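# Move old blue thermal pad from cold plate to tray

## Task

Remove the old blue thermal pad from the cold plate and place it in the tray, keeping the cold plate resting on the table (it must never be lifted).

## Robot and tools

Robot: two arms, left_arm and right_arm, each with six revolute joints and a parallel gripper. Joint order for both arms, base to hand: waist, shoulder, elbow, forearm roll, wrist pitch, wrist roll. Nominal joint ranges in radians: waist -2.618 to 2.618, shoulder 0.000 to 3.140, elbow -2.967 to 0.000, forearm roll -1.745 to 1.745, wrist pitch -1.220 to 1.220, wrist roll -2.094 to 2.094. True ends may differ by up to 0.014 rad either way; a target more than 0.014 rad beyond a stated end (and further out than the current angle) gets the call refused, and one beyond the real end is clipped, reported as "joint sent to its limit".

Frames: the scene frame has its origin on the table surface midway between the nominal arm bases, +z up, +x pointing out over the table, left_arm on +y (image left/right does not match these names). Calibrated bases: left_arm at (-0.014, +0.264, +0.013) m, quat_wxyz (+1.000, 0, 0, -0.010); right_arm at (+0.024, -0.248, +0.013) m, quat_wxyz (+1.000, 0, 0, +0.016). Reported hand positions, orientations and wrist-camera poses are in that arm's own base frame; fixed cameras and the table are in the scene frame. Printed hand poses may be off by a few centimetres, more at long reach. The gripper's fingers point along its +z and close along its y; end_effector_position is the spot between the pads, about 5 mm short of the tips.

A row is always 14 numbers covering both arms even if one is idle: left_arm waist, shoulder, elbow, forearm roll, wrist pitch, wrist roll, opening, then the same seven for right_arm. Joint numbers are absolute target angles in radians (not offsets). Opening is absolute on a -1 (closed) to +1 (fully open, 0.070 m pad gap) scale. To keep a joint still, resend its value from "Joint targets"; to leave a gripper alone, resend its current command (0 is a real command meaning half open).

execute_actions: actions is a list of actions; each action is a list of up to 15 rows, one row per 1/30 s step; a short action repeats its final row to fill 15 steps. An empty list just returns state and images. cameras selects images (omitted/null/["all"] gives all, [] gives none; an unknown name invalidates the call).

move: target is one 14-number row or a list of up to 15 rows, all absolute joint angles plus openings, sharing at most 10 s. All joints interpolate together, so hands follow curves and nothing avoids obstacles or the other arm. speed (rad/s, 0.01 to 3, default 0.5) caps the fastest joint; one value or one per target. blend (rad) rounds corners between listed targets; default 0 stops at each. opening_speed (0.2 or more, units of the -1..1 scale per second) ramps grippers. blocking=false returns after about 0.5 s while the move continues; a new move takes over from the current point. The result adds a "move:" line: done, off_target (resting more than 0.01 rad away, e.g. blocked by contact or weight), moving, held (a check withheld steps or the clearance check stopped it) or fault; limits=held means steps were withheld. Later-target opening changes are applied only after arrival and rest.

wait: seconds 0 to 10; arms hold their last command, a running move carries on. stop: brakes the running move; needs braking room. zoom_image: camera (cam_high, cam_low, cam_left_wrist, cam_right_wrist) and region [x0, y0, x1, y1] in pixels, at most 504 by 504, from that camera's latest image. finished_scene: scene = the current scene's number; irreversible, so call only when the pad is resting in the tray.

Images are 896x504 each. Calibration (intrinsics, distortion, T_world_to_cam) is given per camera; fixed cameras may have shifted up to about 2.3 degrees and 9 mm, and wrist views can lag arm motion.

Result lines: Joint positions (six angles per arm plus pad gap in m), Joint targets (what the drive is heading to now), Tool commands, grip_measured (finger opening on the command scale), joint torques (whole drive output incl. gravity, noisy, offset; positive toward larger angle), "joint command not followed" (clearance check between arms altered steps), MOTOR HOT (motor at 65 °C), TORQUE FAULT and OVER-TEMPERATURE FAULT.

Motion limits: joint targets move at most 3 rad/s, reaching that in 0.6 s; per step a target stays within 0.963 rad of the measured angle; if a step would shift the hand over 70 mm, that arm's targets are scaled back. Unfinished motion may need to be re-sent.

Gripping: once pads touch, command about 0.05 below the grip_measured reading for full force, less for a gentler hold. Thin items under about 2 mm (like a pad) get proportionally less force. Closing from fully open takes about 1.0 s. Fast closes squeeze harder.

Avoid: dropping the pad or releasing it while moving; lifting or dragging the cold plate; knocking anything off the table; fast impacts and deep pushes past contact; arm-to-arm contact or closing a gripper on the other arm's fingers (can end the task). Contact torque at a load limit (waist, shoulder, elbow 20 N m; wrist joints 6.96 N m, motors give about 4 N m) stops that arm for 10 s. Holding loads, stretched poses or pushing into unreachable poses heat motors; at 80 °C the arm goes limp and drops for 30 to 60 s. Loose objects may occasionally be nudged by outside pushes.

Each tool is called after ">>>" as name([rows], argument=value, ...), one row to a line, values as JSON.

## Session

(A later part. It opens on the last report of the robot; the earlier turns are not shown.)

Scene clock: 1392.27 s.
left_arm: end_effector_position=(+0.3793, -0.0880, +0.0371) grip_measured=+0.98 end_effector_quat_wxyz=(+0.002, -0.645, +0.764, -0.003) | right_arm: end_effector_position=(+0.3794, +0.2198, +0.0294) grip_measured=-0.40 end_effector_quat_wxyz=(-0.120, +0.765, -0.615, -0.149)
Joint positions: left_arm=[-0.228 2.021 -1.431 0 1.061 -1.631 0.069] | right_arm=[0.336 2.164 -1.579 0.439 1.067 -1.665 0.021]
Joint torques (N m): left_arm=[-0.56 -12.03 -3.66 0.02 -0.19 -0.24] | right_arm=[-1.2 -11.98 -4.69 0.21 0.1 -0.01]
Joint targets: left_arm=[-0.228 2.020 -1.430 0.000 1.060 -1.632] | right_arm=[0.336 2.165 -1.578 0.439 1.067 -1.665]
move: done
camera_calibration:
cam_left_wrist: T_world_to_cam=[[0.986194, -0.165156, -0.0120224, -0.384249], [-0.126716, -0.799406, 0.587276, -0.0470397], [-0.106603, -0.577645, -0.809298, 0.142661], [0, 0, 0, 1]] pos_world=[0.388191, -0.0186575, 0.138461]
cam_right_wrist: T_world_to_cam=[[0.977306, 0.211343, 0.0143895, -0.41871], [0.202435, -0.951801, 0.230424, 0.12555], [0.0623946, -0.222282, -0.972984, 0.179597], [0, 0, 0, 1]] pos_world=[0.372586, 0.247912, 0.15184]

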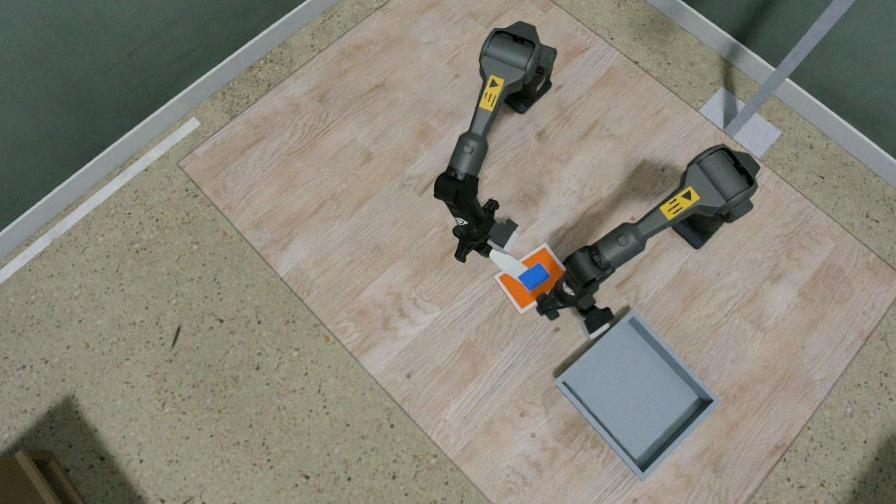

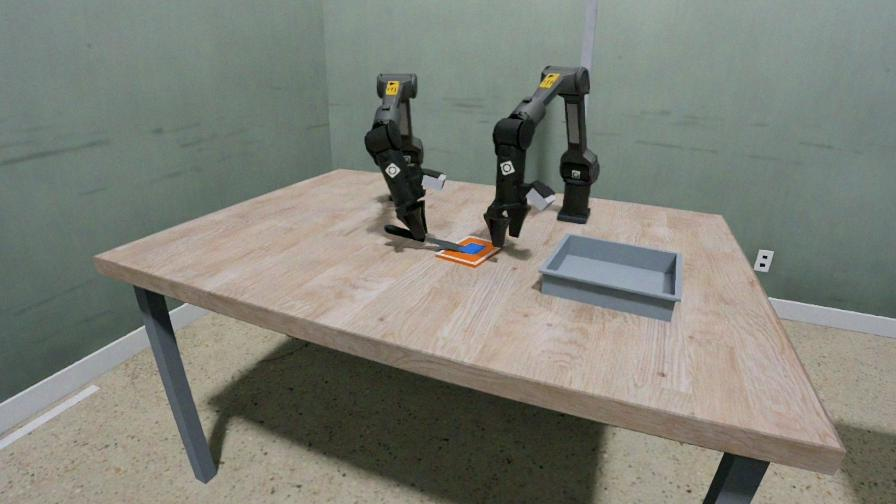

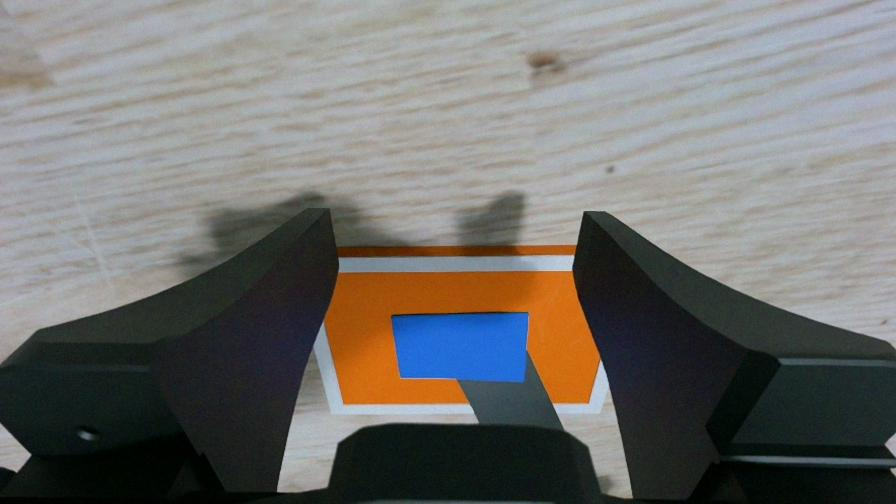

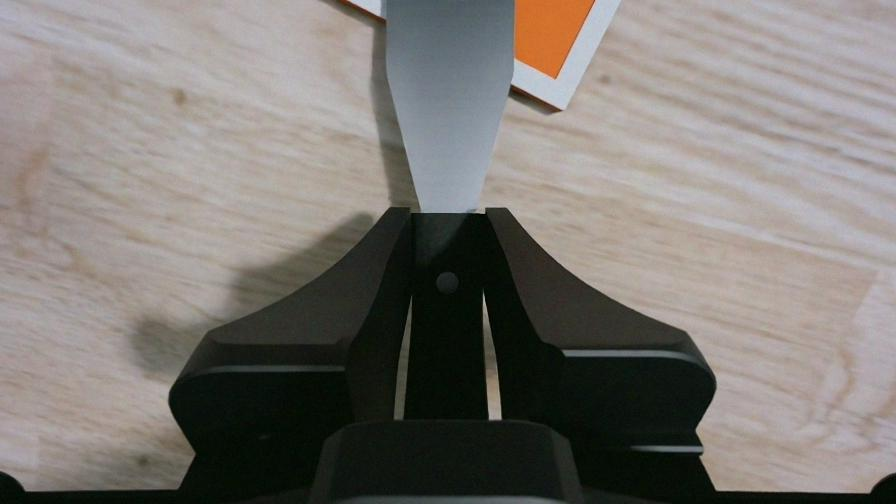

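>>> move([
  [-0.2283, 2.0866, -1.3706, 0.0, 0.9421, -1.6315, 1.0, 0.3485, 2.1365, -1.5274, 0.4448, 1.0414, -1.6646, -0.6],
  [-0.273, 2.0934, -1.3832, 0.0, 0.9478, -1.6762, 1.0, 0.3485, 2.1365, -1.5274, 0.4448, 1.0414, -1.6646, -0.6],
], speed=[0.06, 0.03], cameras=["cam_left_wrist", "cam_high", "cam_right_wrist"])

>>> zoom_image(camera="cam_left_wrist", region=[250, 150, 670, 490])

>>> zoom_image(camera="cam_high", region=[470, 220, 600, 330])

Scene clock: 1448.93 s.
left_arm: end_effector_position=(+0.3764, -0.1053, -0.0019) grip_measured=+0.98 end_effector_quat_wxyz=(+0.000, -0.645, +0.764, +0.000) | right_arm: end_effector_position=(+0.3696, +0.2219, +0.0288) grip_measured=-0.40 end_effector_quat_wxyz=(-0.119, +0.765, -0.615, -0.149)
Joint positions: left_arm=[-0.273 2.093 -1.383 0 0.947 -1.676 0.069] | right_arm=[0.349 2.137 -1.528 0.444 1.041 -1.665 0.021]
Joint torques (N m): left_arm=[-0.15 -10.66 -4.02 0.07 0.01 -0.19] | right_arm=[-0.4 -11.95 -5.14 0.57 0.16 0.15]
Joint targets: left_arm=[-0.273 2.093 -1.383 0.000 0.948 -1.676] | right_arm=[0.348 2.137 -1.527 0.445 1.041 -1.665]
move: done
camera_calibration:
cam_left_wrist: T_world_to_cam=[[0.986154, -0.164799, -0.0185011, -0.384673], [-0.122727, -0.800283, 0.586929, -0.0400172], [-0.111532, -0.576531, -0.809427, 0.102786], [0, 0, 0, 1]] pos_world=[0.385899, -0.0361596, 0.099568]
cam_right_wrist: T_world_to_cam=[[0.977182, 0.211983, 0.0133567, -0.409529], [0.203248, -0.951476, 0.23105, 0.129202], [0.0616873, -0.223064, -0.97285, 0.180523], [0, 0, 0, 1]] pos_world=[0.362789, 0.250014, 0.15124]
Images, in order (width x height): cam_high 896x504, cam_left_wrist 896x504, cam_right_wrist 896x504.

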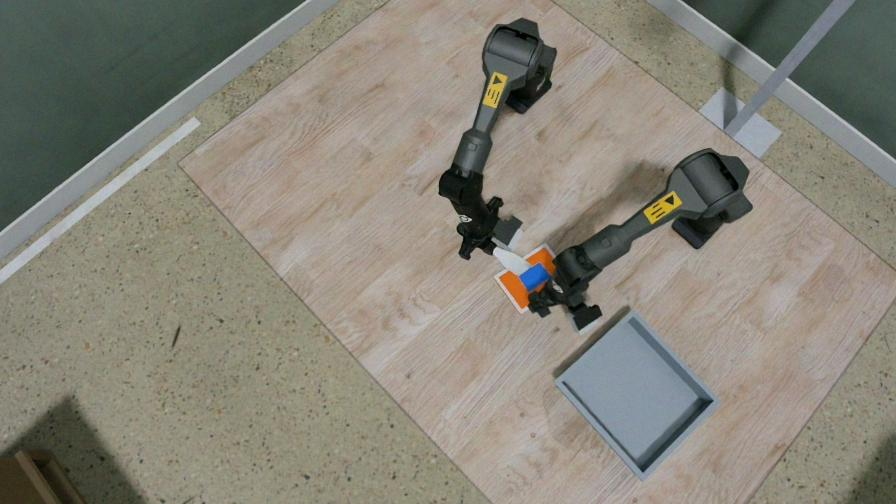

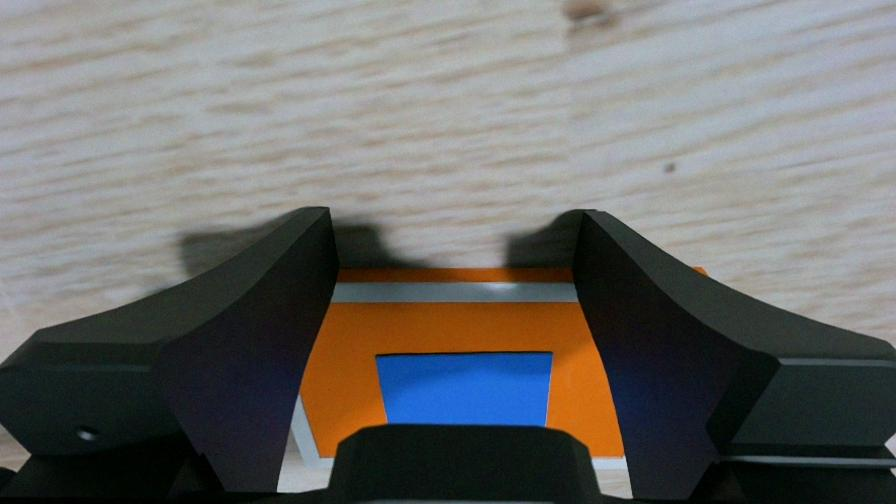

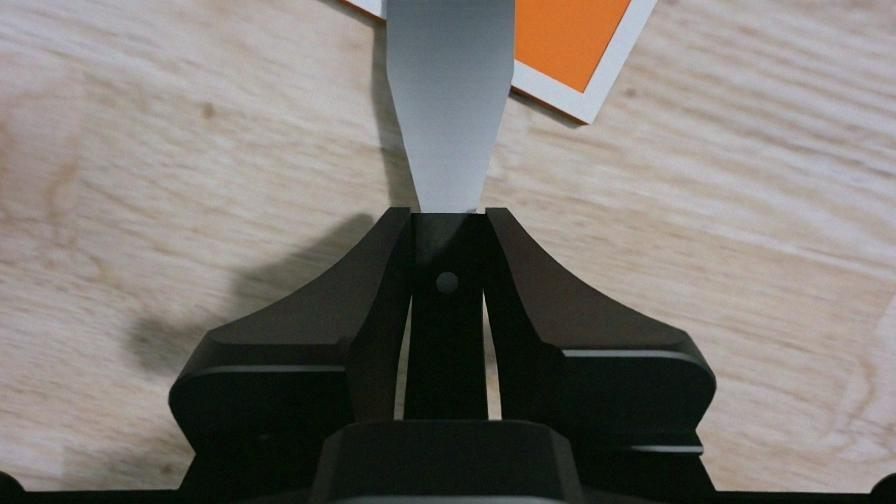

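Scaled by 1.200 from the camera's 896x504 image, which has a finer 1280x720 frame.

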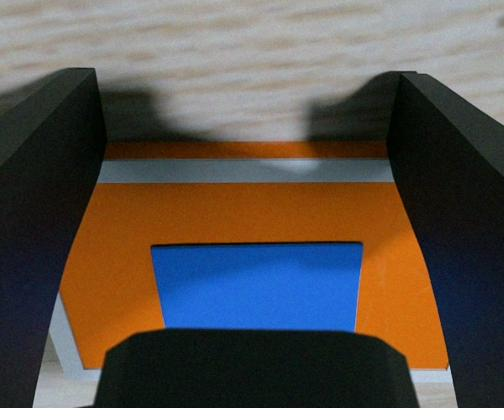

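Scaled by 3.877 from the camera's 896x504 image, which has a finer 1280x720 frame.

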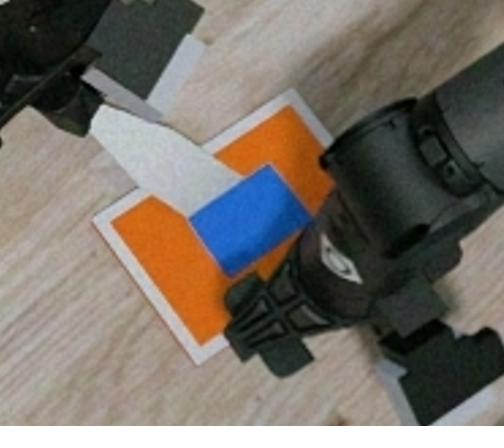

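>>> move(target=[-0.273, 2.0934, -1.3832, 0.0, 0.9478, -1.6762, 1.0, 0.4316, 2.1568, -1.5642, 0.4424, 1.0253, -1.5803, -0.6], speed=0.03, cameras=["cam_left_wrist", "cam_high", "cam_right_wrist"])

>>> zoom_image(camera="cam_left_wrist", region=[250, 150, 670, 490])

>>> zoom_image(camera="cam_high", region=[470, 220, 600, 330])

Scene clock: 1459.23 s.
left_arm: end_effector_position=(+0.3764, -0.1053, -0.0019) grip_measured=+0.98 end_effector_quat_wxyz=(+0.000, -0.645, +0.764, +0.000) | right_arm: end_effector_position=(+0.3620, +0.2562, +0.0293) grip_measured=-0.40 end_effector_quat_wxyz=(-0.120, +0.765, -0.615, -0.149)
Joint positions: left_arm=[-0.273 2.093 -1.383 0 0.947 -1.676 0.069] | right_arm=[0.432 2.156 -1.564 0.443 1.026 -1.581 0.021]
Joint torques (N m): left_arm=[1.14 -12.13 -2.69 0.16 -0.15 -0.03] | right_arm=[-0.26 -11.56 -5.26 0.47 -0.01 0.11]
Joint targets: left_arm=[-0.273 2.093 -1.383 0.000 0.948 -1.676] | right_arm=[0.432 2.157 -1.564 0.442 1.025 -1.580]
move: done
camera_calibration:
cam_left_wrist: T_world_to_cam=[[0.986154, -0.164799, -0.0185011, -0.384673], [-0.122727, -0.800283, 0.586929, -0.0400172], [-0.111532, -0.576531, -0.809427, 0.102786], [0, 0, 0, 1]] pos_world=[0.385899, -0.0361596, 0.099568]
cam_right_wrist: T_world_to_cam=[[0.977255, 0.21162, 0.0137974, -0.409348], [0.202837, -0.951717, 0.230419, 0.16348], [0.0618925, -0.222379, -0.972994, 0.188862], [0, 0, 0, 1]] pos_world=[0.355188, 0.284212, 0.15174]
Images, in order (width x height): cam_high 896x504, cam_left_wrist 896x504, cam_right_wrist 896x504.

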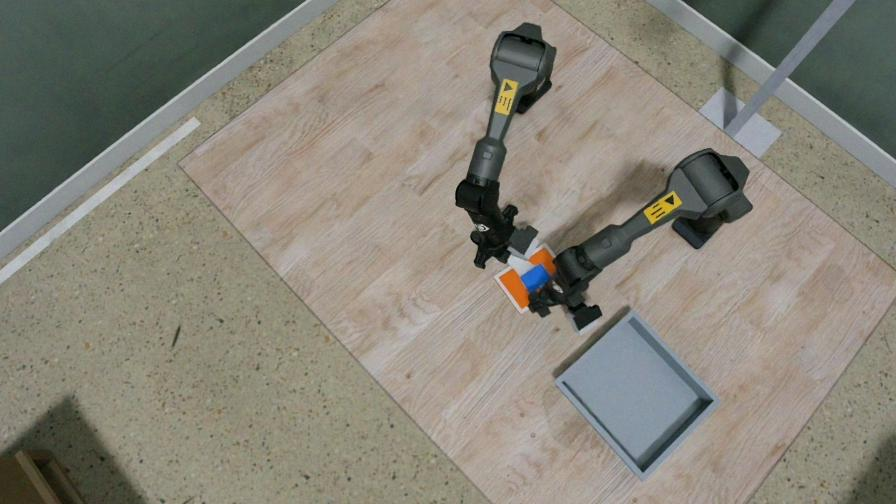

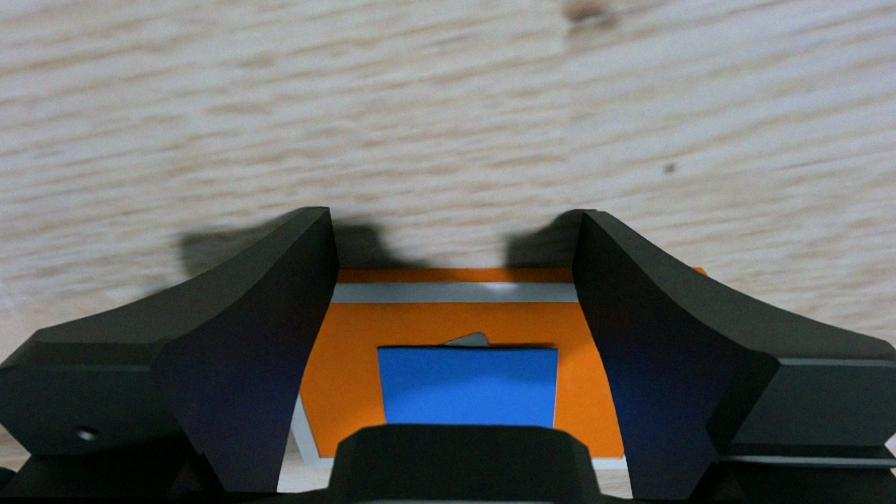

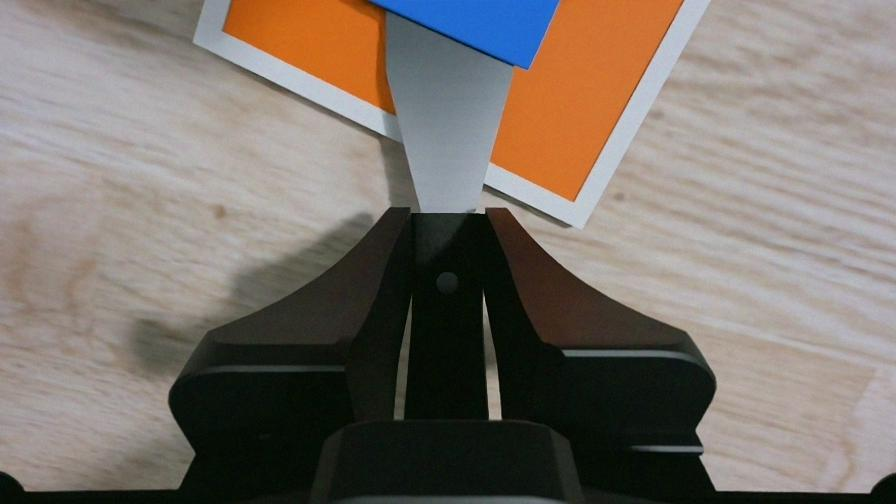

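Scaled by 1.200 from the camera's 896x504 image, which has a finer 1280x720 frame.

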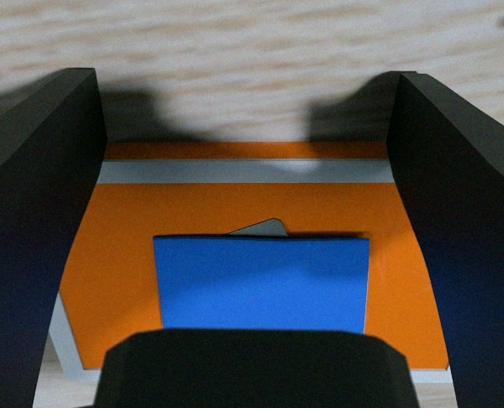

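Scaled by 3.877 from the camera's 896x504 image, which has a finer 1280x720 frame.

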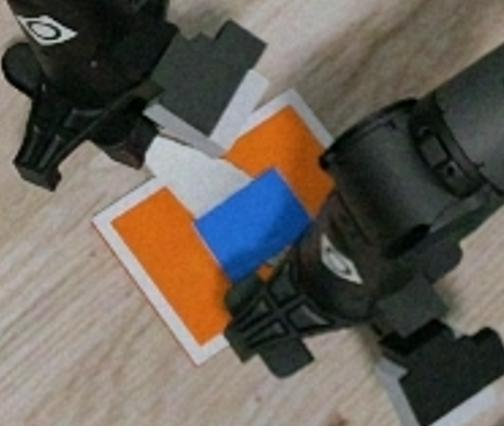

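>>> move(target=[-0.273, 2.0934, -1.3832, 0.0, 0.9478, -1.6762, 1.0, 0.4594, 2.1656, -1.5811, 0.4402, 1.0221, -1.5505, -0.6], speed=0.03, cameras=["cam_left_wrist", "cam_high", "cam_right_wrist"])

>>> zoom_image(camera="cam_left_wrist", region=[250, 150, 670, 490])

Scene clock: 1477.13 s.
left_arm: end_effector_position=(+0.3762, -0.1051, -0.0019) grip_measured=+0.98 end_effector_quat_wxyz=(+0.000, -0.645, +0.764, +0.001) | right_arm: end_effector_position=(+0.3596, +0.2672, +0.0293) grip_measured=-0.40 end_effector_quat_wxyz=(-0.119, +0.765, -0.615, -0.148)
Joint positions: left_arm=[-0.273 2.093 -1.383 0.001 0.948 -1.676 0.069] | right_arm=[0.458 2.165 -1.581 0.439 1.023 -1.55 0.021]
Joint torques (N m): left_arm=[-0.34 -13.36 -2.97 -0.57 -0.46 -0.09] | right_arm=[2.14 -11.5 -5.53 1.69 -0.07 0.13]
Joint targets: left_arm=[-0.273 2.093 -1.383 0.000 0.948 -1.676] | right_arm=[0.459 2.166 -1.581 0.440 1.022 -1.551]
move: done
camera_calibration:
cam_left_wrist: T_world_to_cam=[[0.986063, -0.165245, -0.0193174, -0.384556], [-0.122713, -0.800796, 0.586232, -0.0399514], [-0.112341, -0.575691, -0.809913, 0.103316], [0, 0, 0, 1]] pos_world=[0.3859, -0.0360604, 0.0996693]
cam_right_wrist: T_world_to_cam=[[0.977424, 0.210872, 0.0132805, -0.409233], [0.202142, -0.951553, 0.231703, 0.174613], [0.0614968, -0.223788, -0.972696, 0.192004], [0, 0, 0, 1]] pos_world=[0.35289, 0.295417, 0.151738]
Images, in order (width x height): cam_high 896x504, cam_left_wrist 896x504, cam_right_wrist 896x504.

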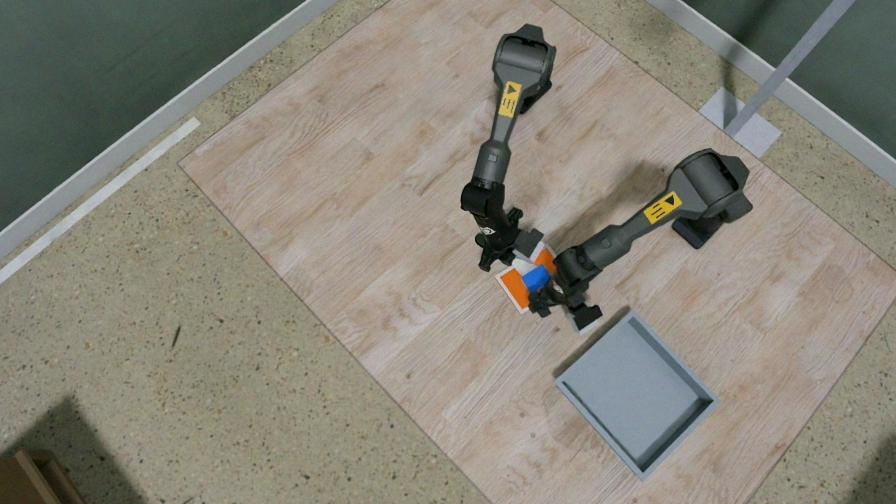

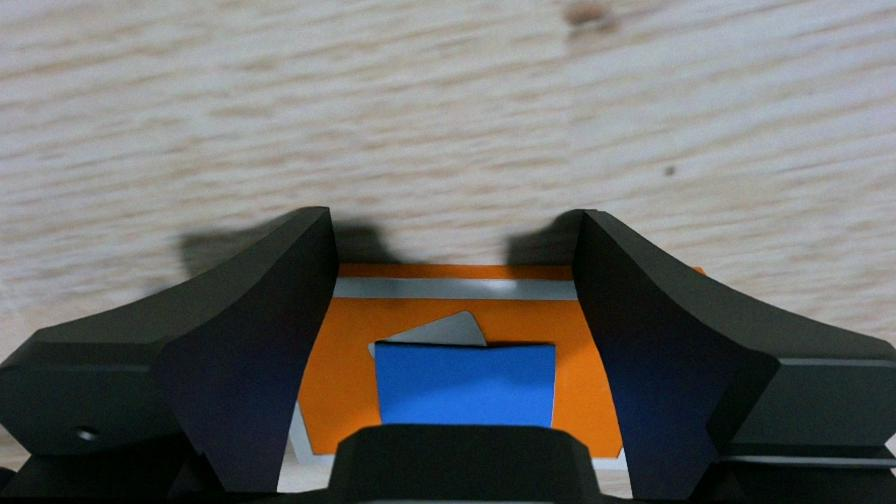

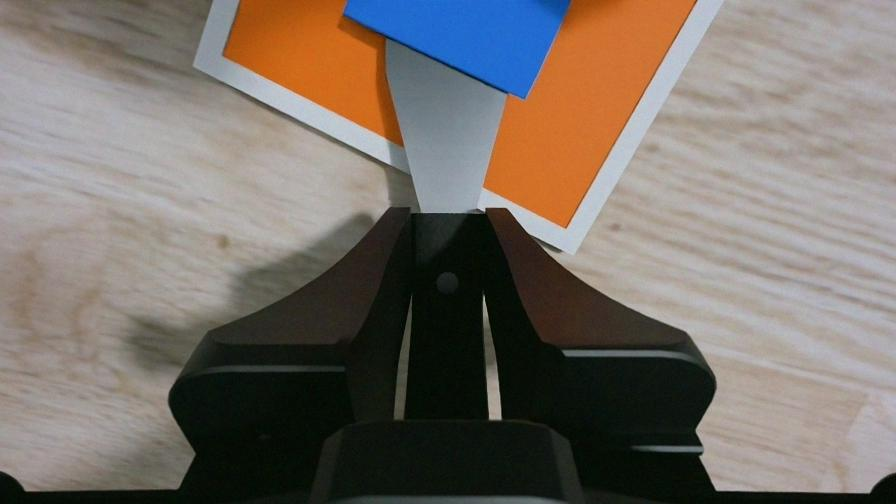

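Scaled by 1.200 from the camera's 896x504 image, which has a finer 1280x720 frame.

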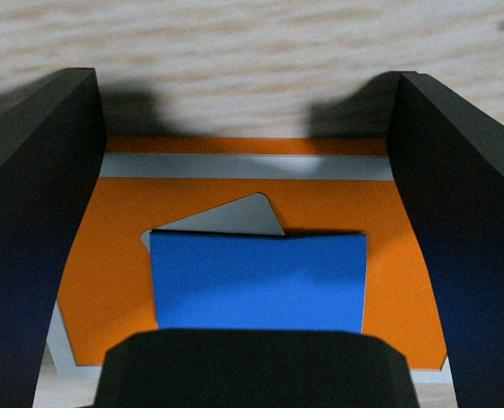

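>>> move([
  [-0.2283, 2.0866, -1.3706, 0.0, 0.9421, -1.6315, 1.0, 0.4594, 2.1656, -1.5811, 0.4402, 1.0221, -1.5505, -0.6],
  [-0.2283, 2.02, -1.43, 0.0, 1.06, -1.6315, 1.0, 0.4578, 2.1491, -1.5979, 0.432, 1.0528, -1.5357, -0.6],
], speed=[0.15, 0.06], blend=[0.02, 0])

>>> zoom_image(camera="cam_left_wrist", region=[250, 150, 670, 490])

>>> zoom_image(camera="cam_low", region=[420, 210, 520, 280])

Scene clock: 1497.80 s.
left_arm: end_effector_position=(+0.3793, -0.0883, +0.0374) grip_measured=+0.98 end_effector_quat_wxyz=(+0.002, -0.646, +0.764, -0.003) | right_arm: end_effector_position=(+0.3594, +0.2672, +0.0400) grip_measured=-0.40 end_effector_quat_wxyz=(-0.119, +0.765, -0.615, -0.149)
Joint positions: left_arm=[-0.229 2.02 -1.43 0 1.06 -1.632 0.069] | right_arm=[0.458 2.15 -1.598 0.432 1.053 -1.536 0.021]
Joint torques (N m): left_arm=[1.14 -12.44 -3.97 0.16 -0.2 -0.01] | right_arm=[-1.54 -13.67 -5.82 0.37 0.12 0.17]
Joint targets: left_arm=[-0.228 2.020 -1.430 0.000 1.060 -1.632] | right_arm=[0.458 2.149 -1.598 0.432 1.053 -1.536]
move: done
camera_calibration:
cam_left_wrist: T_world_to_cam=[[0.986345, -0.164336, -0.0108467, -0.384285], [-0.126634, -0.798866, 0.588027, -0.0475257], [-0.105299, -0.578624, -0.808768, 0.142168], [0, 0, 0, 1]] pos_world=[0.387989, -0.018857, 0.138759]
cam_right_wrist: T_world_to_cam=[[0.977293, 0.211482, 0.0132068, -0.40928], [0.202836, -0.951723, 0.230393, 0.172092], [0.0612933, -0.222483, -0.973008, 0.20214], [0, 0, 0, 1]] pos_world=[0.35269, 0.295312, 0.162441]

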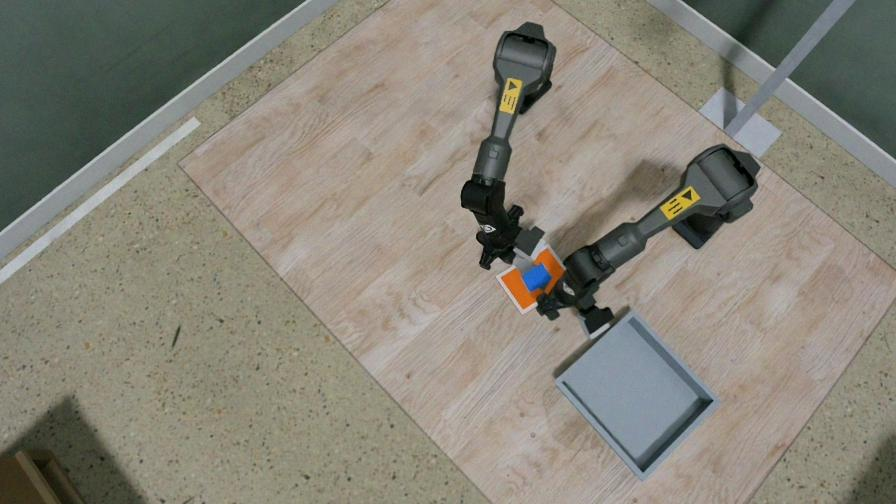

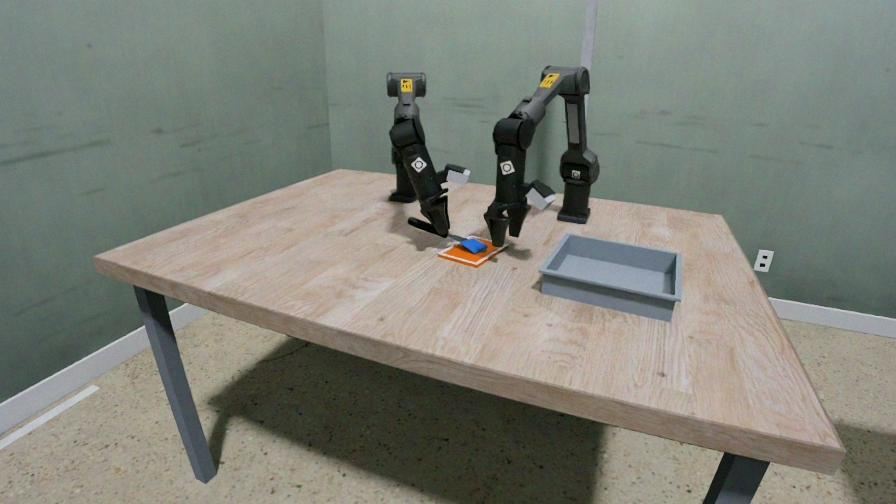

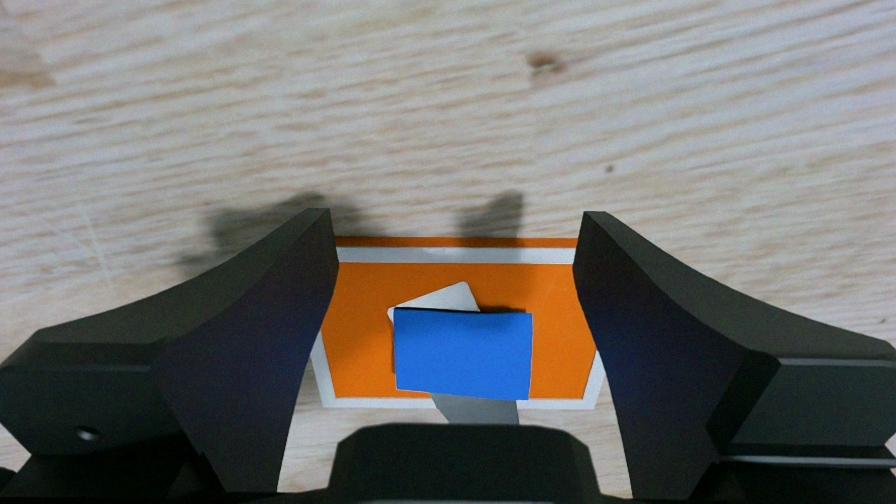

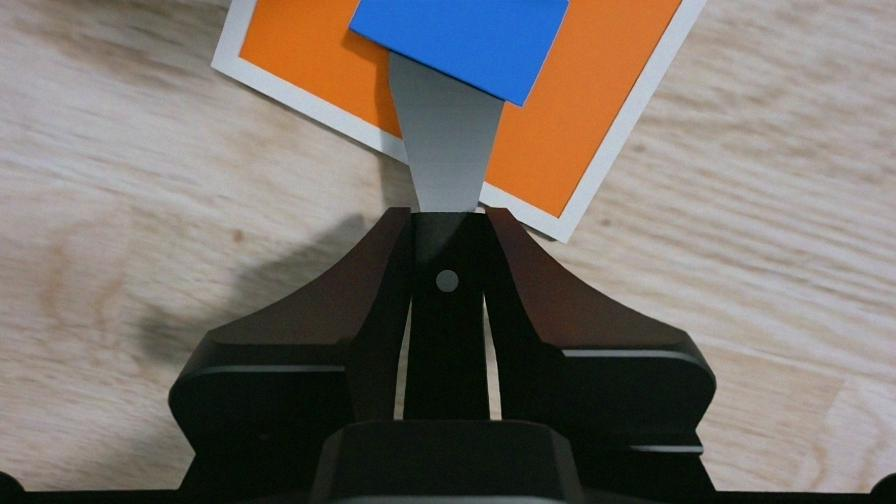

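Scaled by 1.200 from the camera's 896x504 image, which has a finer 1280x720 frame.

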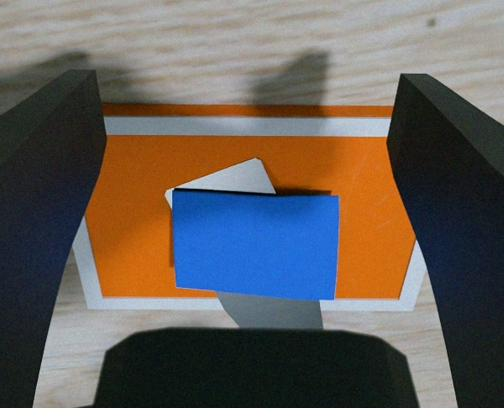

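Scaled by 5.040 from the camera's 896x504 image, which has a finer 1280x720 frame.

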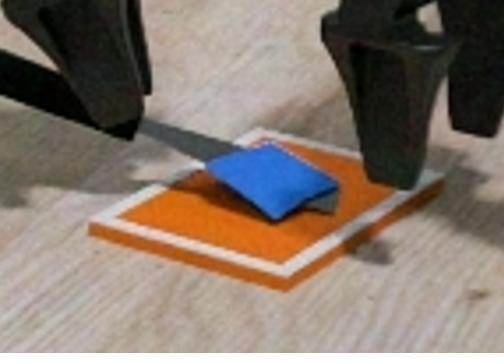

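>>> move(target=[-0.2283, 2.02, -1.43, 0.0, 1.06, -1.6315, 1.0, 0.2998, 2.1384, -1.5034, 0.7968, 1.11, -1.889, -0.6], speed=0.08)

>>> zoom_image(camera="cam_left_wrist", region=[250, 150, 670, 490])

>>> zoom_image(camera="cam_low", region=[420, 200, 520, 280])

Scene clock: 1563.07 s.
left_arm: end_effector_position=(+0.3793, -0.0883, +0.0374) grip_measured=+0.98 end_effector_quat_wxyz=(+0.002, -0.646, +0.764, -0.003) | right_arm: end_effector_position=(+0.3613, +0.2603, +0.0586) grip_measured=-0.41 end_effector_quat_wxyz=(-0.215, +0.732, -0.589, -0.266)
Joint positions: left_arm=[-0.229 2.02 -1.43 0 1.06 -1.632 0.069] | right_arm=[0.299 2.139 -1.504 0.797 1.109 -1.89 0.021]
Joint torques (N m): left_arm=[0.29 -11.2 -3.2 0.01 -0.11 -0.23] | right_arm=[-1.09 -13.69 -5.05 1.09 0.3 0.04]
Joint targets: left_arm=[-0.228 2.020 -1.430 0.000 1.060 -1.631] | right_arm=[0.300 2.138 -1.503 0.797 1.110 -1.889]
move: done
camera_calibration:
cam_left_wrist: T_world_to_cam=[[0.986345, -0.164336, -0.0108467, -0.384285], [-0.126634, -0.798866, 0.588027, -0.0475257], [-0.105299, -0.578624, -0.808768, 0.142168], [0, 0, 0, 1]] pos_world=[0.387989, -0.018857, 0.138759]
cam_right_wrist: T_world_to_cam=[[0.978375, 0.20645, 0.0126527, -0.408926], [0.206788, -0.974975, -0.081618, 0.183724], [-0.00451401, 0.0824695, -0.996583, 0.164387], [0, 0, 0, 1]] pos_world=[0.362833, 0.249993, 0.183995]

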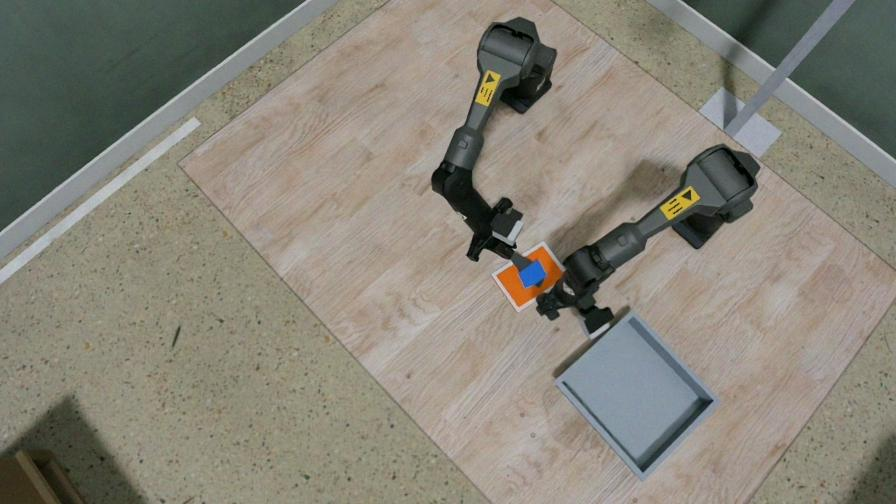

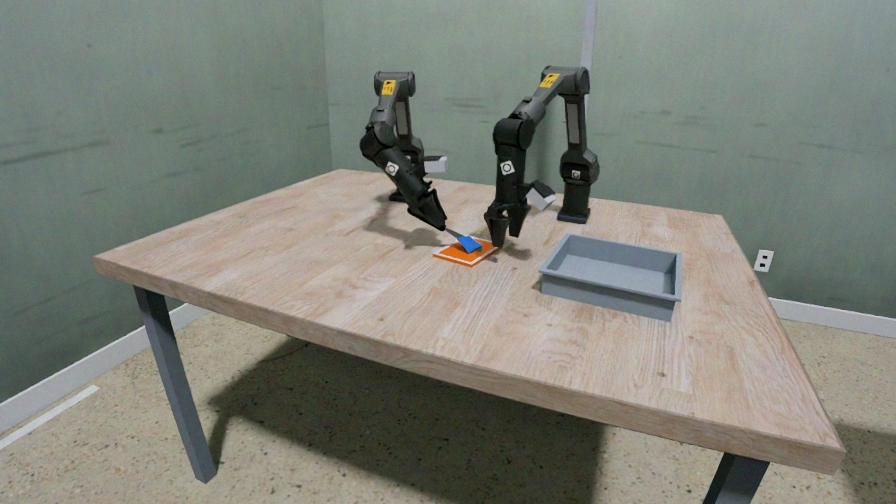

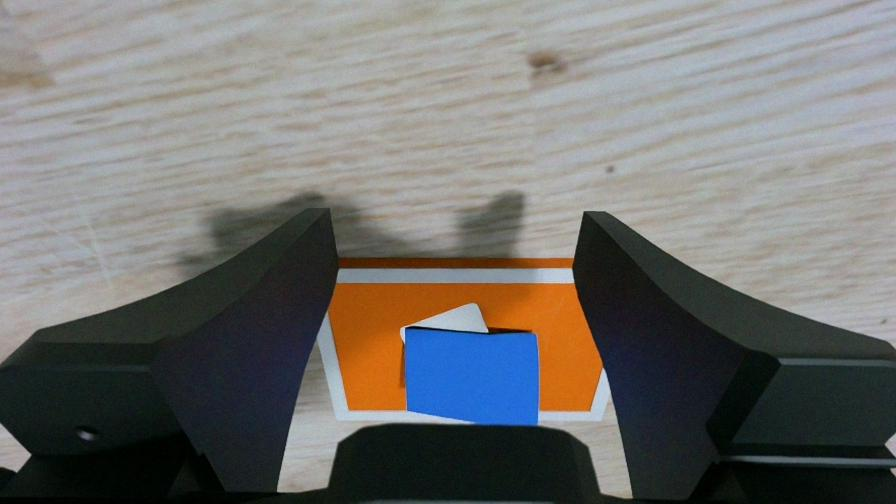

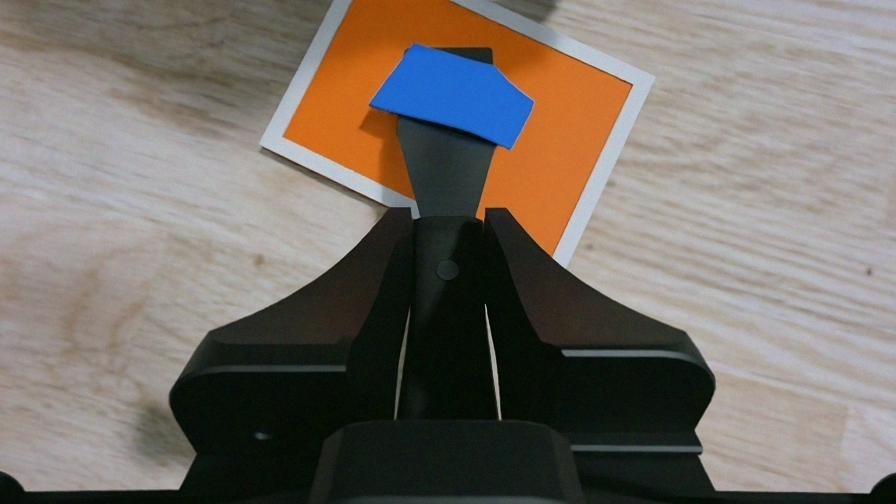

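Scaled by 1.200 from the camera's 896x504 image, which has a finer 1280x720 frame.

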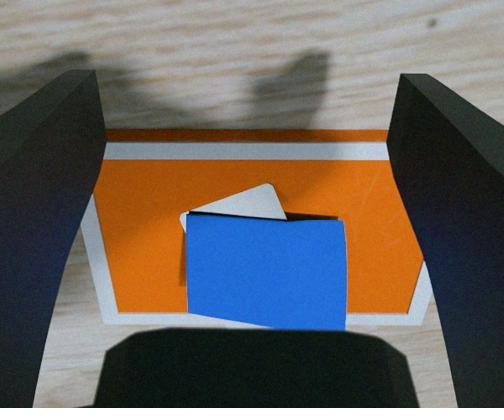

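Scaled by 5.040 from the camera's 896x504 image, which has a finer 1280x720 frame.

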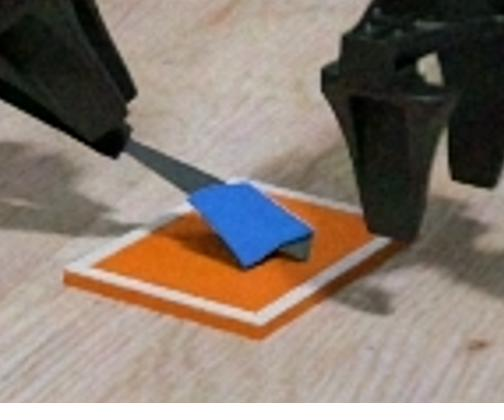

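>>> zoom_image(camera="cam_left_wrist", region=[370, 280, 570, 430])

>>> zoom_image(camera="cam_right_wrist", region=[340, 20, 560, 180])

>>> zoom_image(camera="cam_low", region=[430, 225, 500, 270])

Scaled by 2.520 from the camera's 896x504 image, which has a finer 1280x720 frame.

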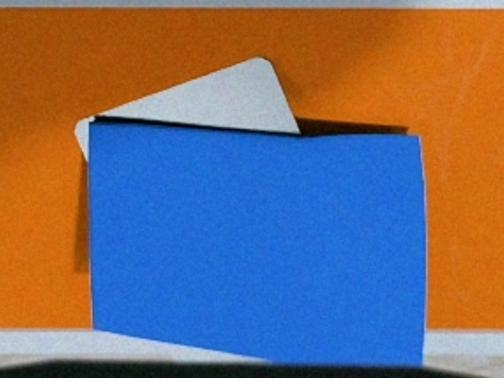

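Scaled by 2.291 from the camera's 896x504 image, which has a finer 1280x720 frame.

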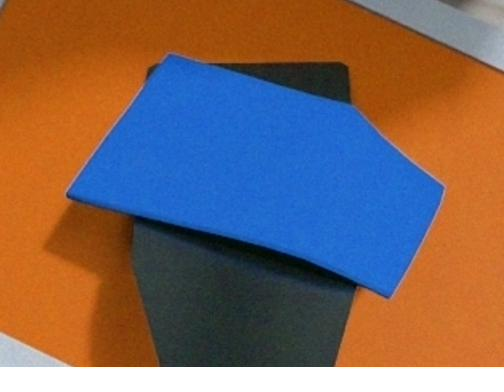

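Scaled by 7.200 from the camera's 896x504 image, which has a finer 1280x720 frame.

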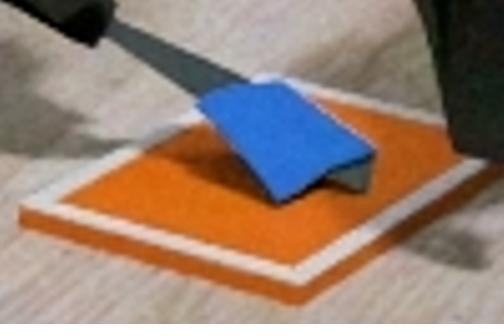

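>>> move(target=[-0.2283, 2.02, -1.43, 0.0, 1.06, -1.6315, 1.0, 0.2998, 2.105, -1.5034, 0.7968, 1.11, -1.889, -0.6], speed=0.03)

>>> zoom_image(camera="cam_left_wrist", region=[370, 280, 570, 430])

>>> zoom_image(camera="cam_low", region=[430, 225, 500, 270])

Scene clock: 1588.93 s.
left_arm: end_effector_position=(+0.3793, -0.0883, +0.0374) grip_measured=+0.98 end_effector_quat_wxyz=(+0.002, -0.646, +0.764, -0.003) | right_arm: end_effector_position=(+0.3629, +0.2607, +0.0726) grip_measured=-0.41 end_effector_quat_wxyz=(-0.227, +0.735, -0.584, -0.257)
Joint positions: left_arm=[-0.229 2.02 -1.43 0 1.06 -1.632 0.069] | right_arm=[0.299 2.105 -1.503 0.796 1.109 -1.89 0.021]
Joint torques (N m): left_arm=[-0.14 -11.57 -3.28 0.07 -0.2 -0.23] | right_arm=[-1.39 -13.81 -6.09 1.87 0.3 0.05]
Joint targets: left_arm=[-0.228 2.020 -1.430 0.000 1.060 -1.632] | right_arm=[0.300 2.105 -1.503 0.797 1.110 -1.889]
move: done
camera_calibration:
cam_left_wrist: T_world_to_cam=[[0.986345, -0.164336, -0.0108467, -0.384285], [-0.126634, -0.798866, 0.588027, -0.0475257], [-0.105299, -0.578624, -0.808768, 0.142168], [0, 0, 0, 1]] pos_world=[0.387989, -0.018857, 0.138759]
cam_right_wrist: T_world_to_cam=[[0.977346, 0.206688, 0.0455419, -0.412876], [0.209909, -0.974131, -0.0837065, 0.183699], [0.0270626, 0.0913699, -0.995449, 0.164441], [0, 0, 0, 1]] pos_world=[0.360512, 0.249258, 0.197872]

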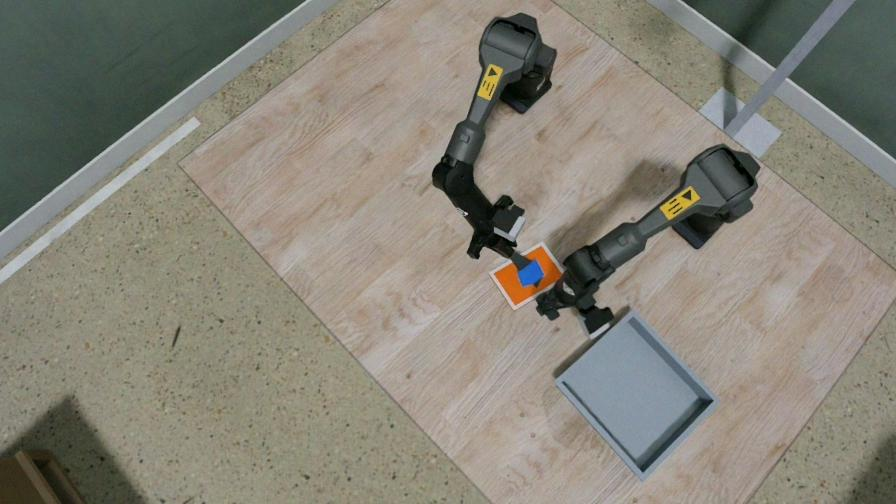

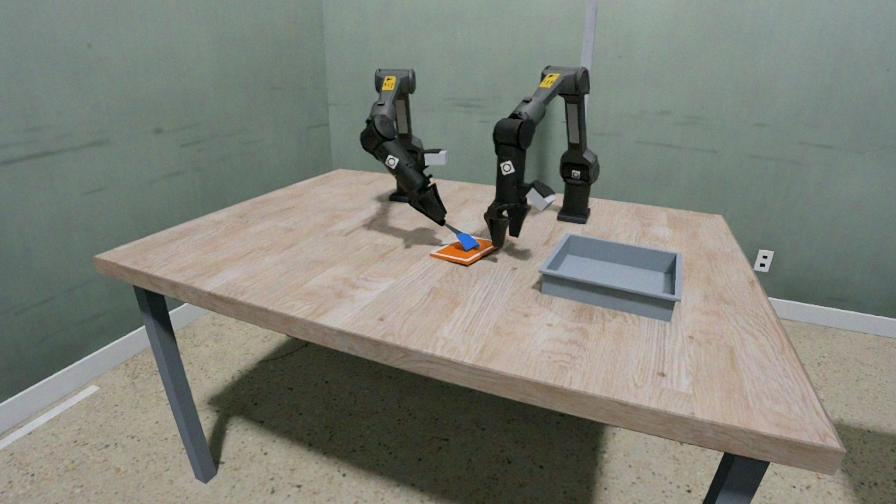

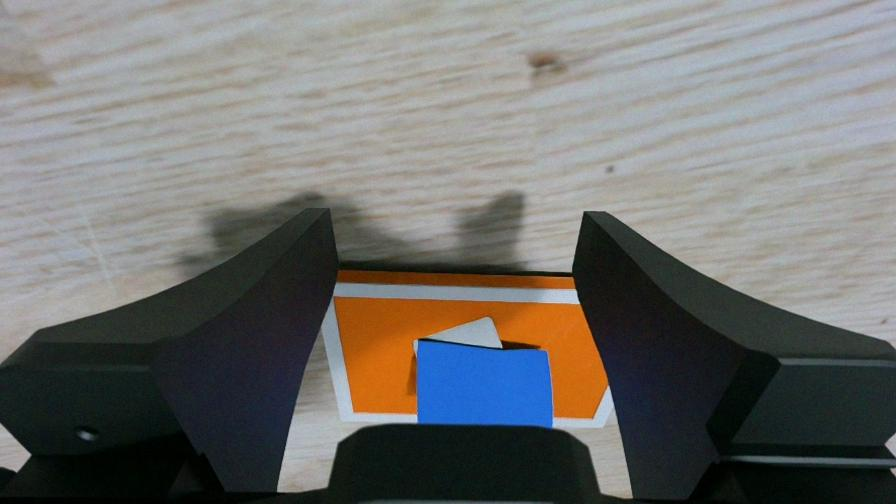

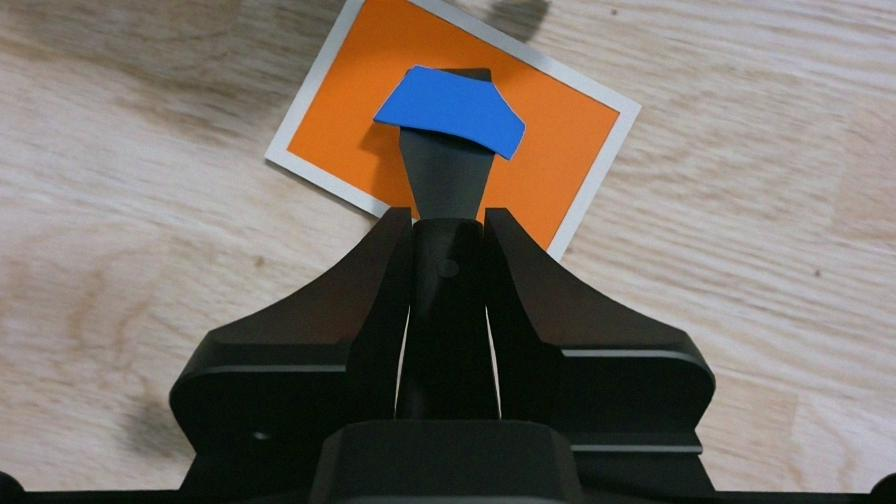

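Scaled by 2.520 from the camera's 896x504 image, which has a finer 1280x720 frame.

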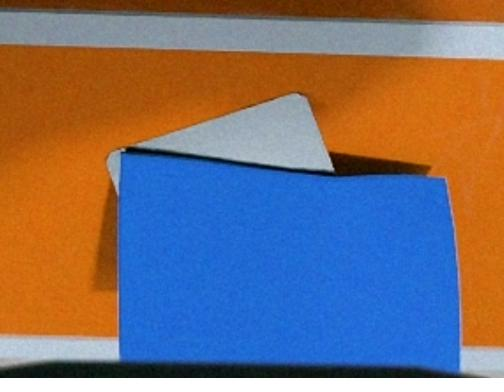

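Scaled by 7.200 from the camera's 896x504 image, which has a finer 1280x720 frame.

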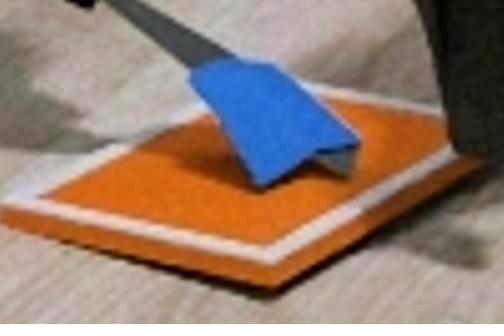

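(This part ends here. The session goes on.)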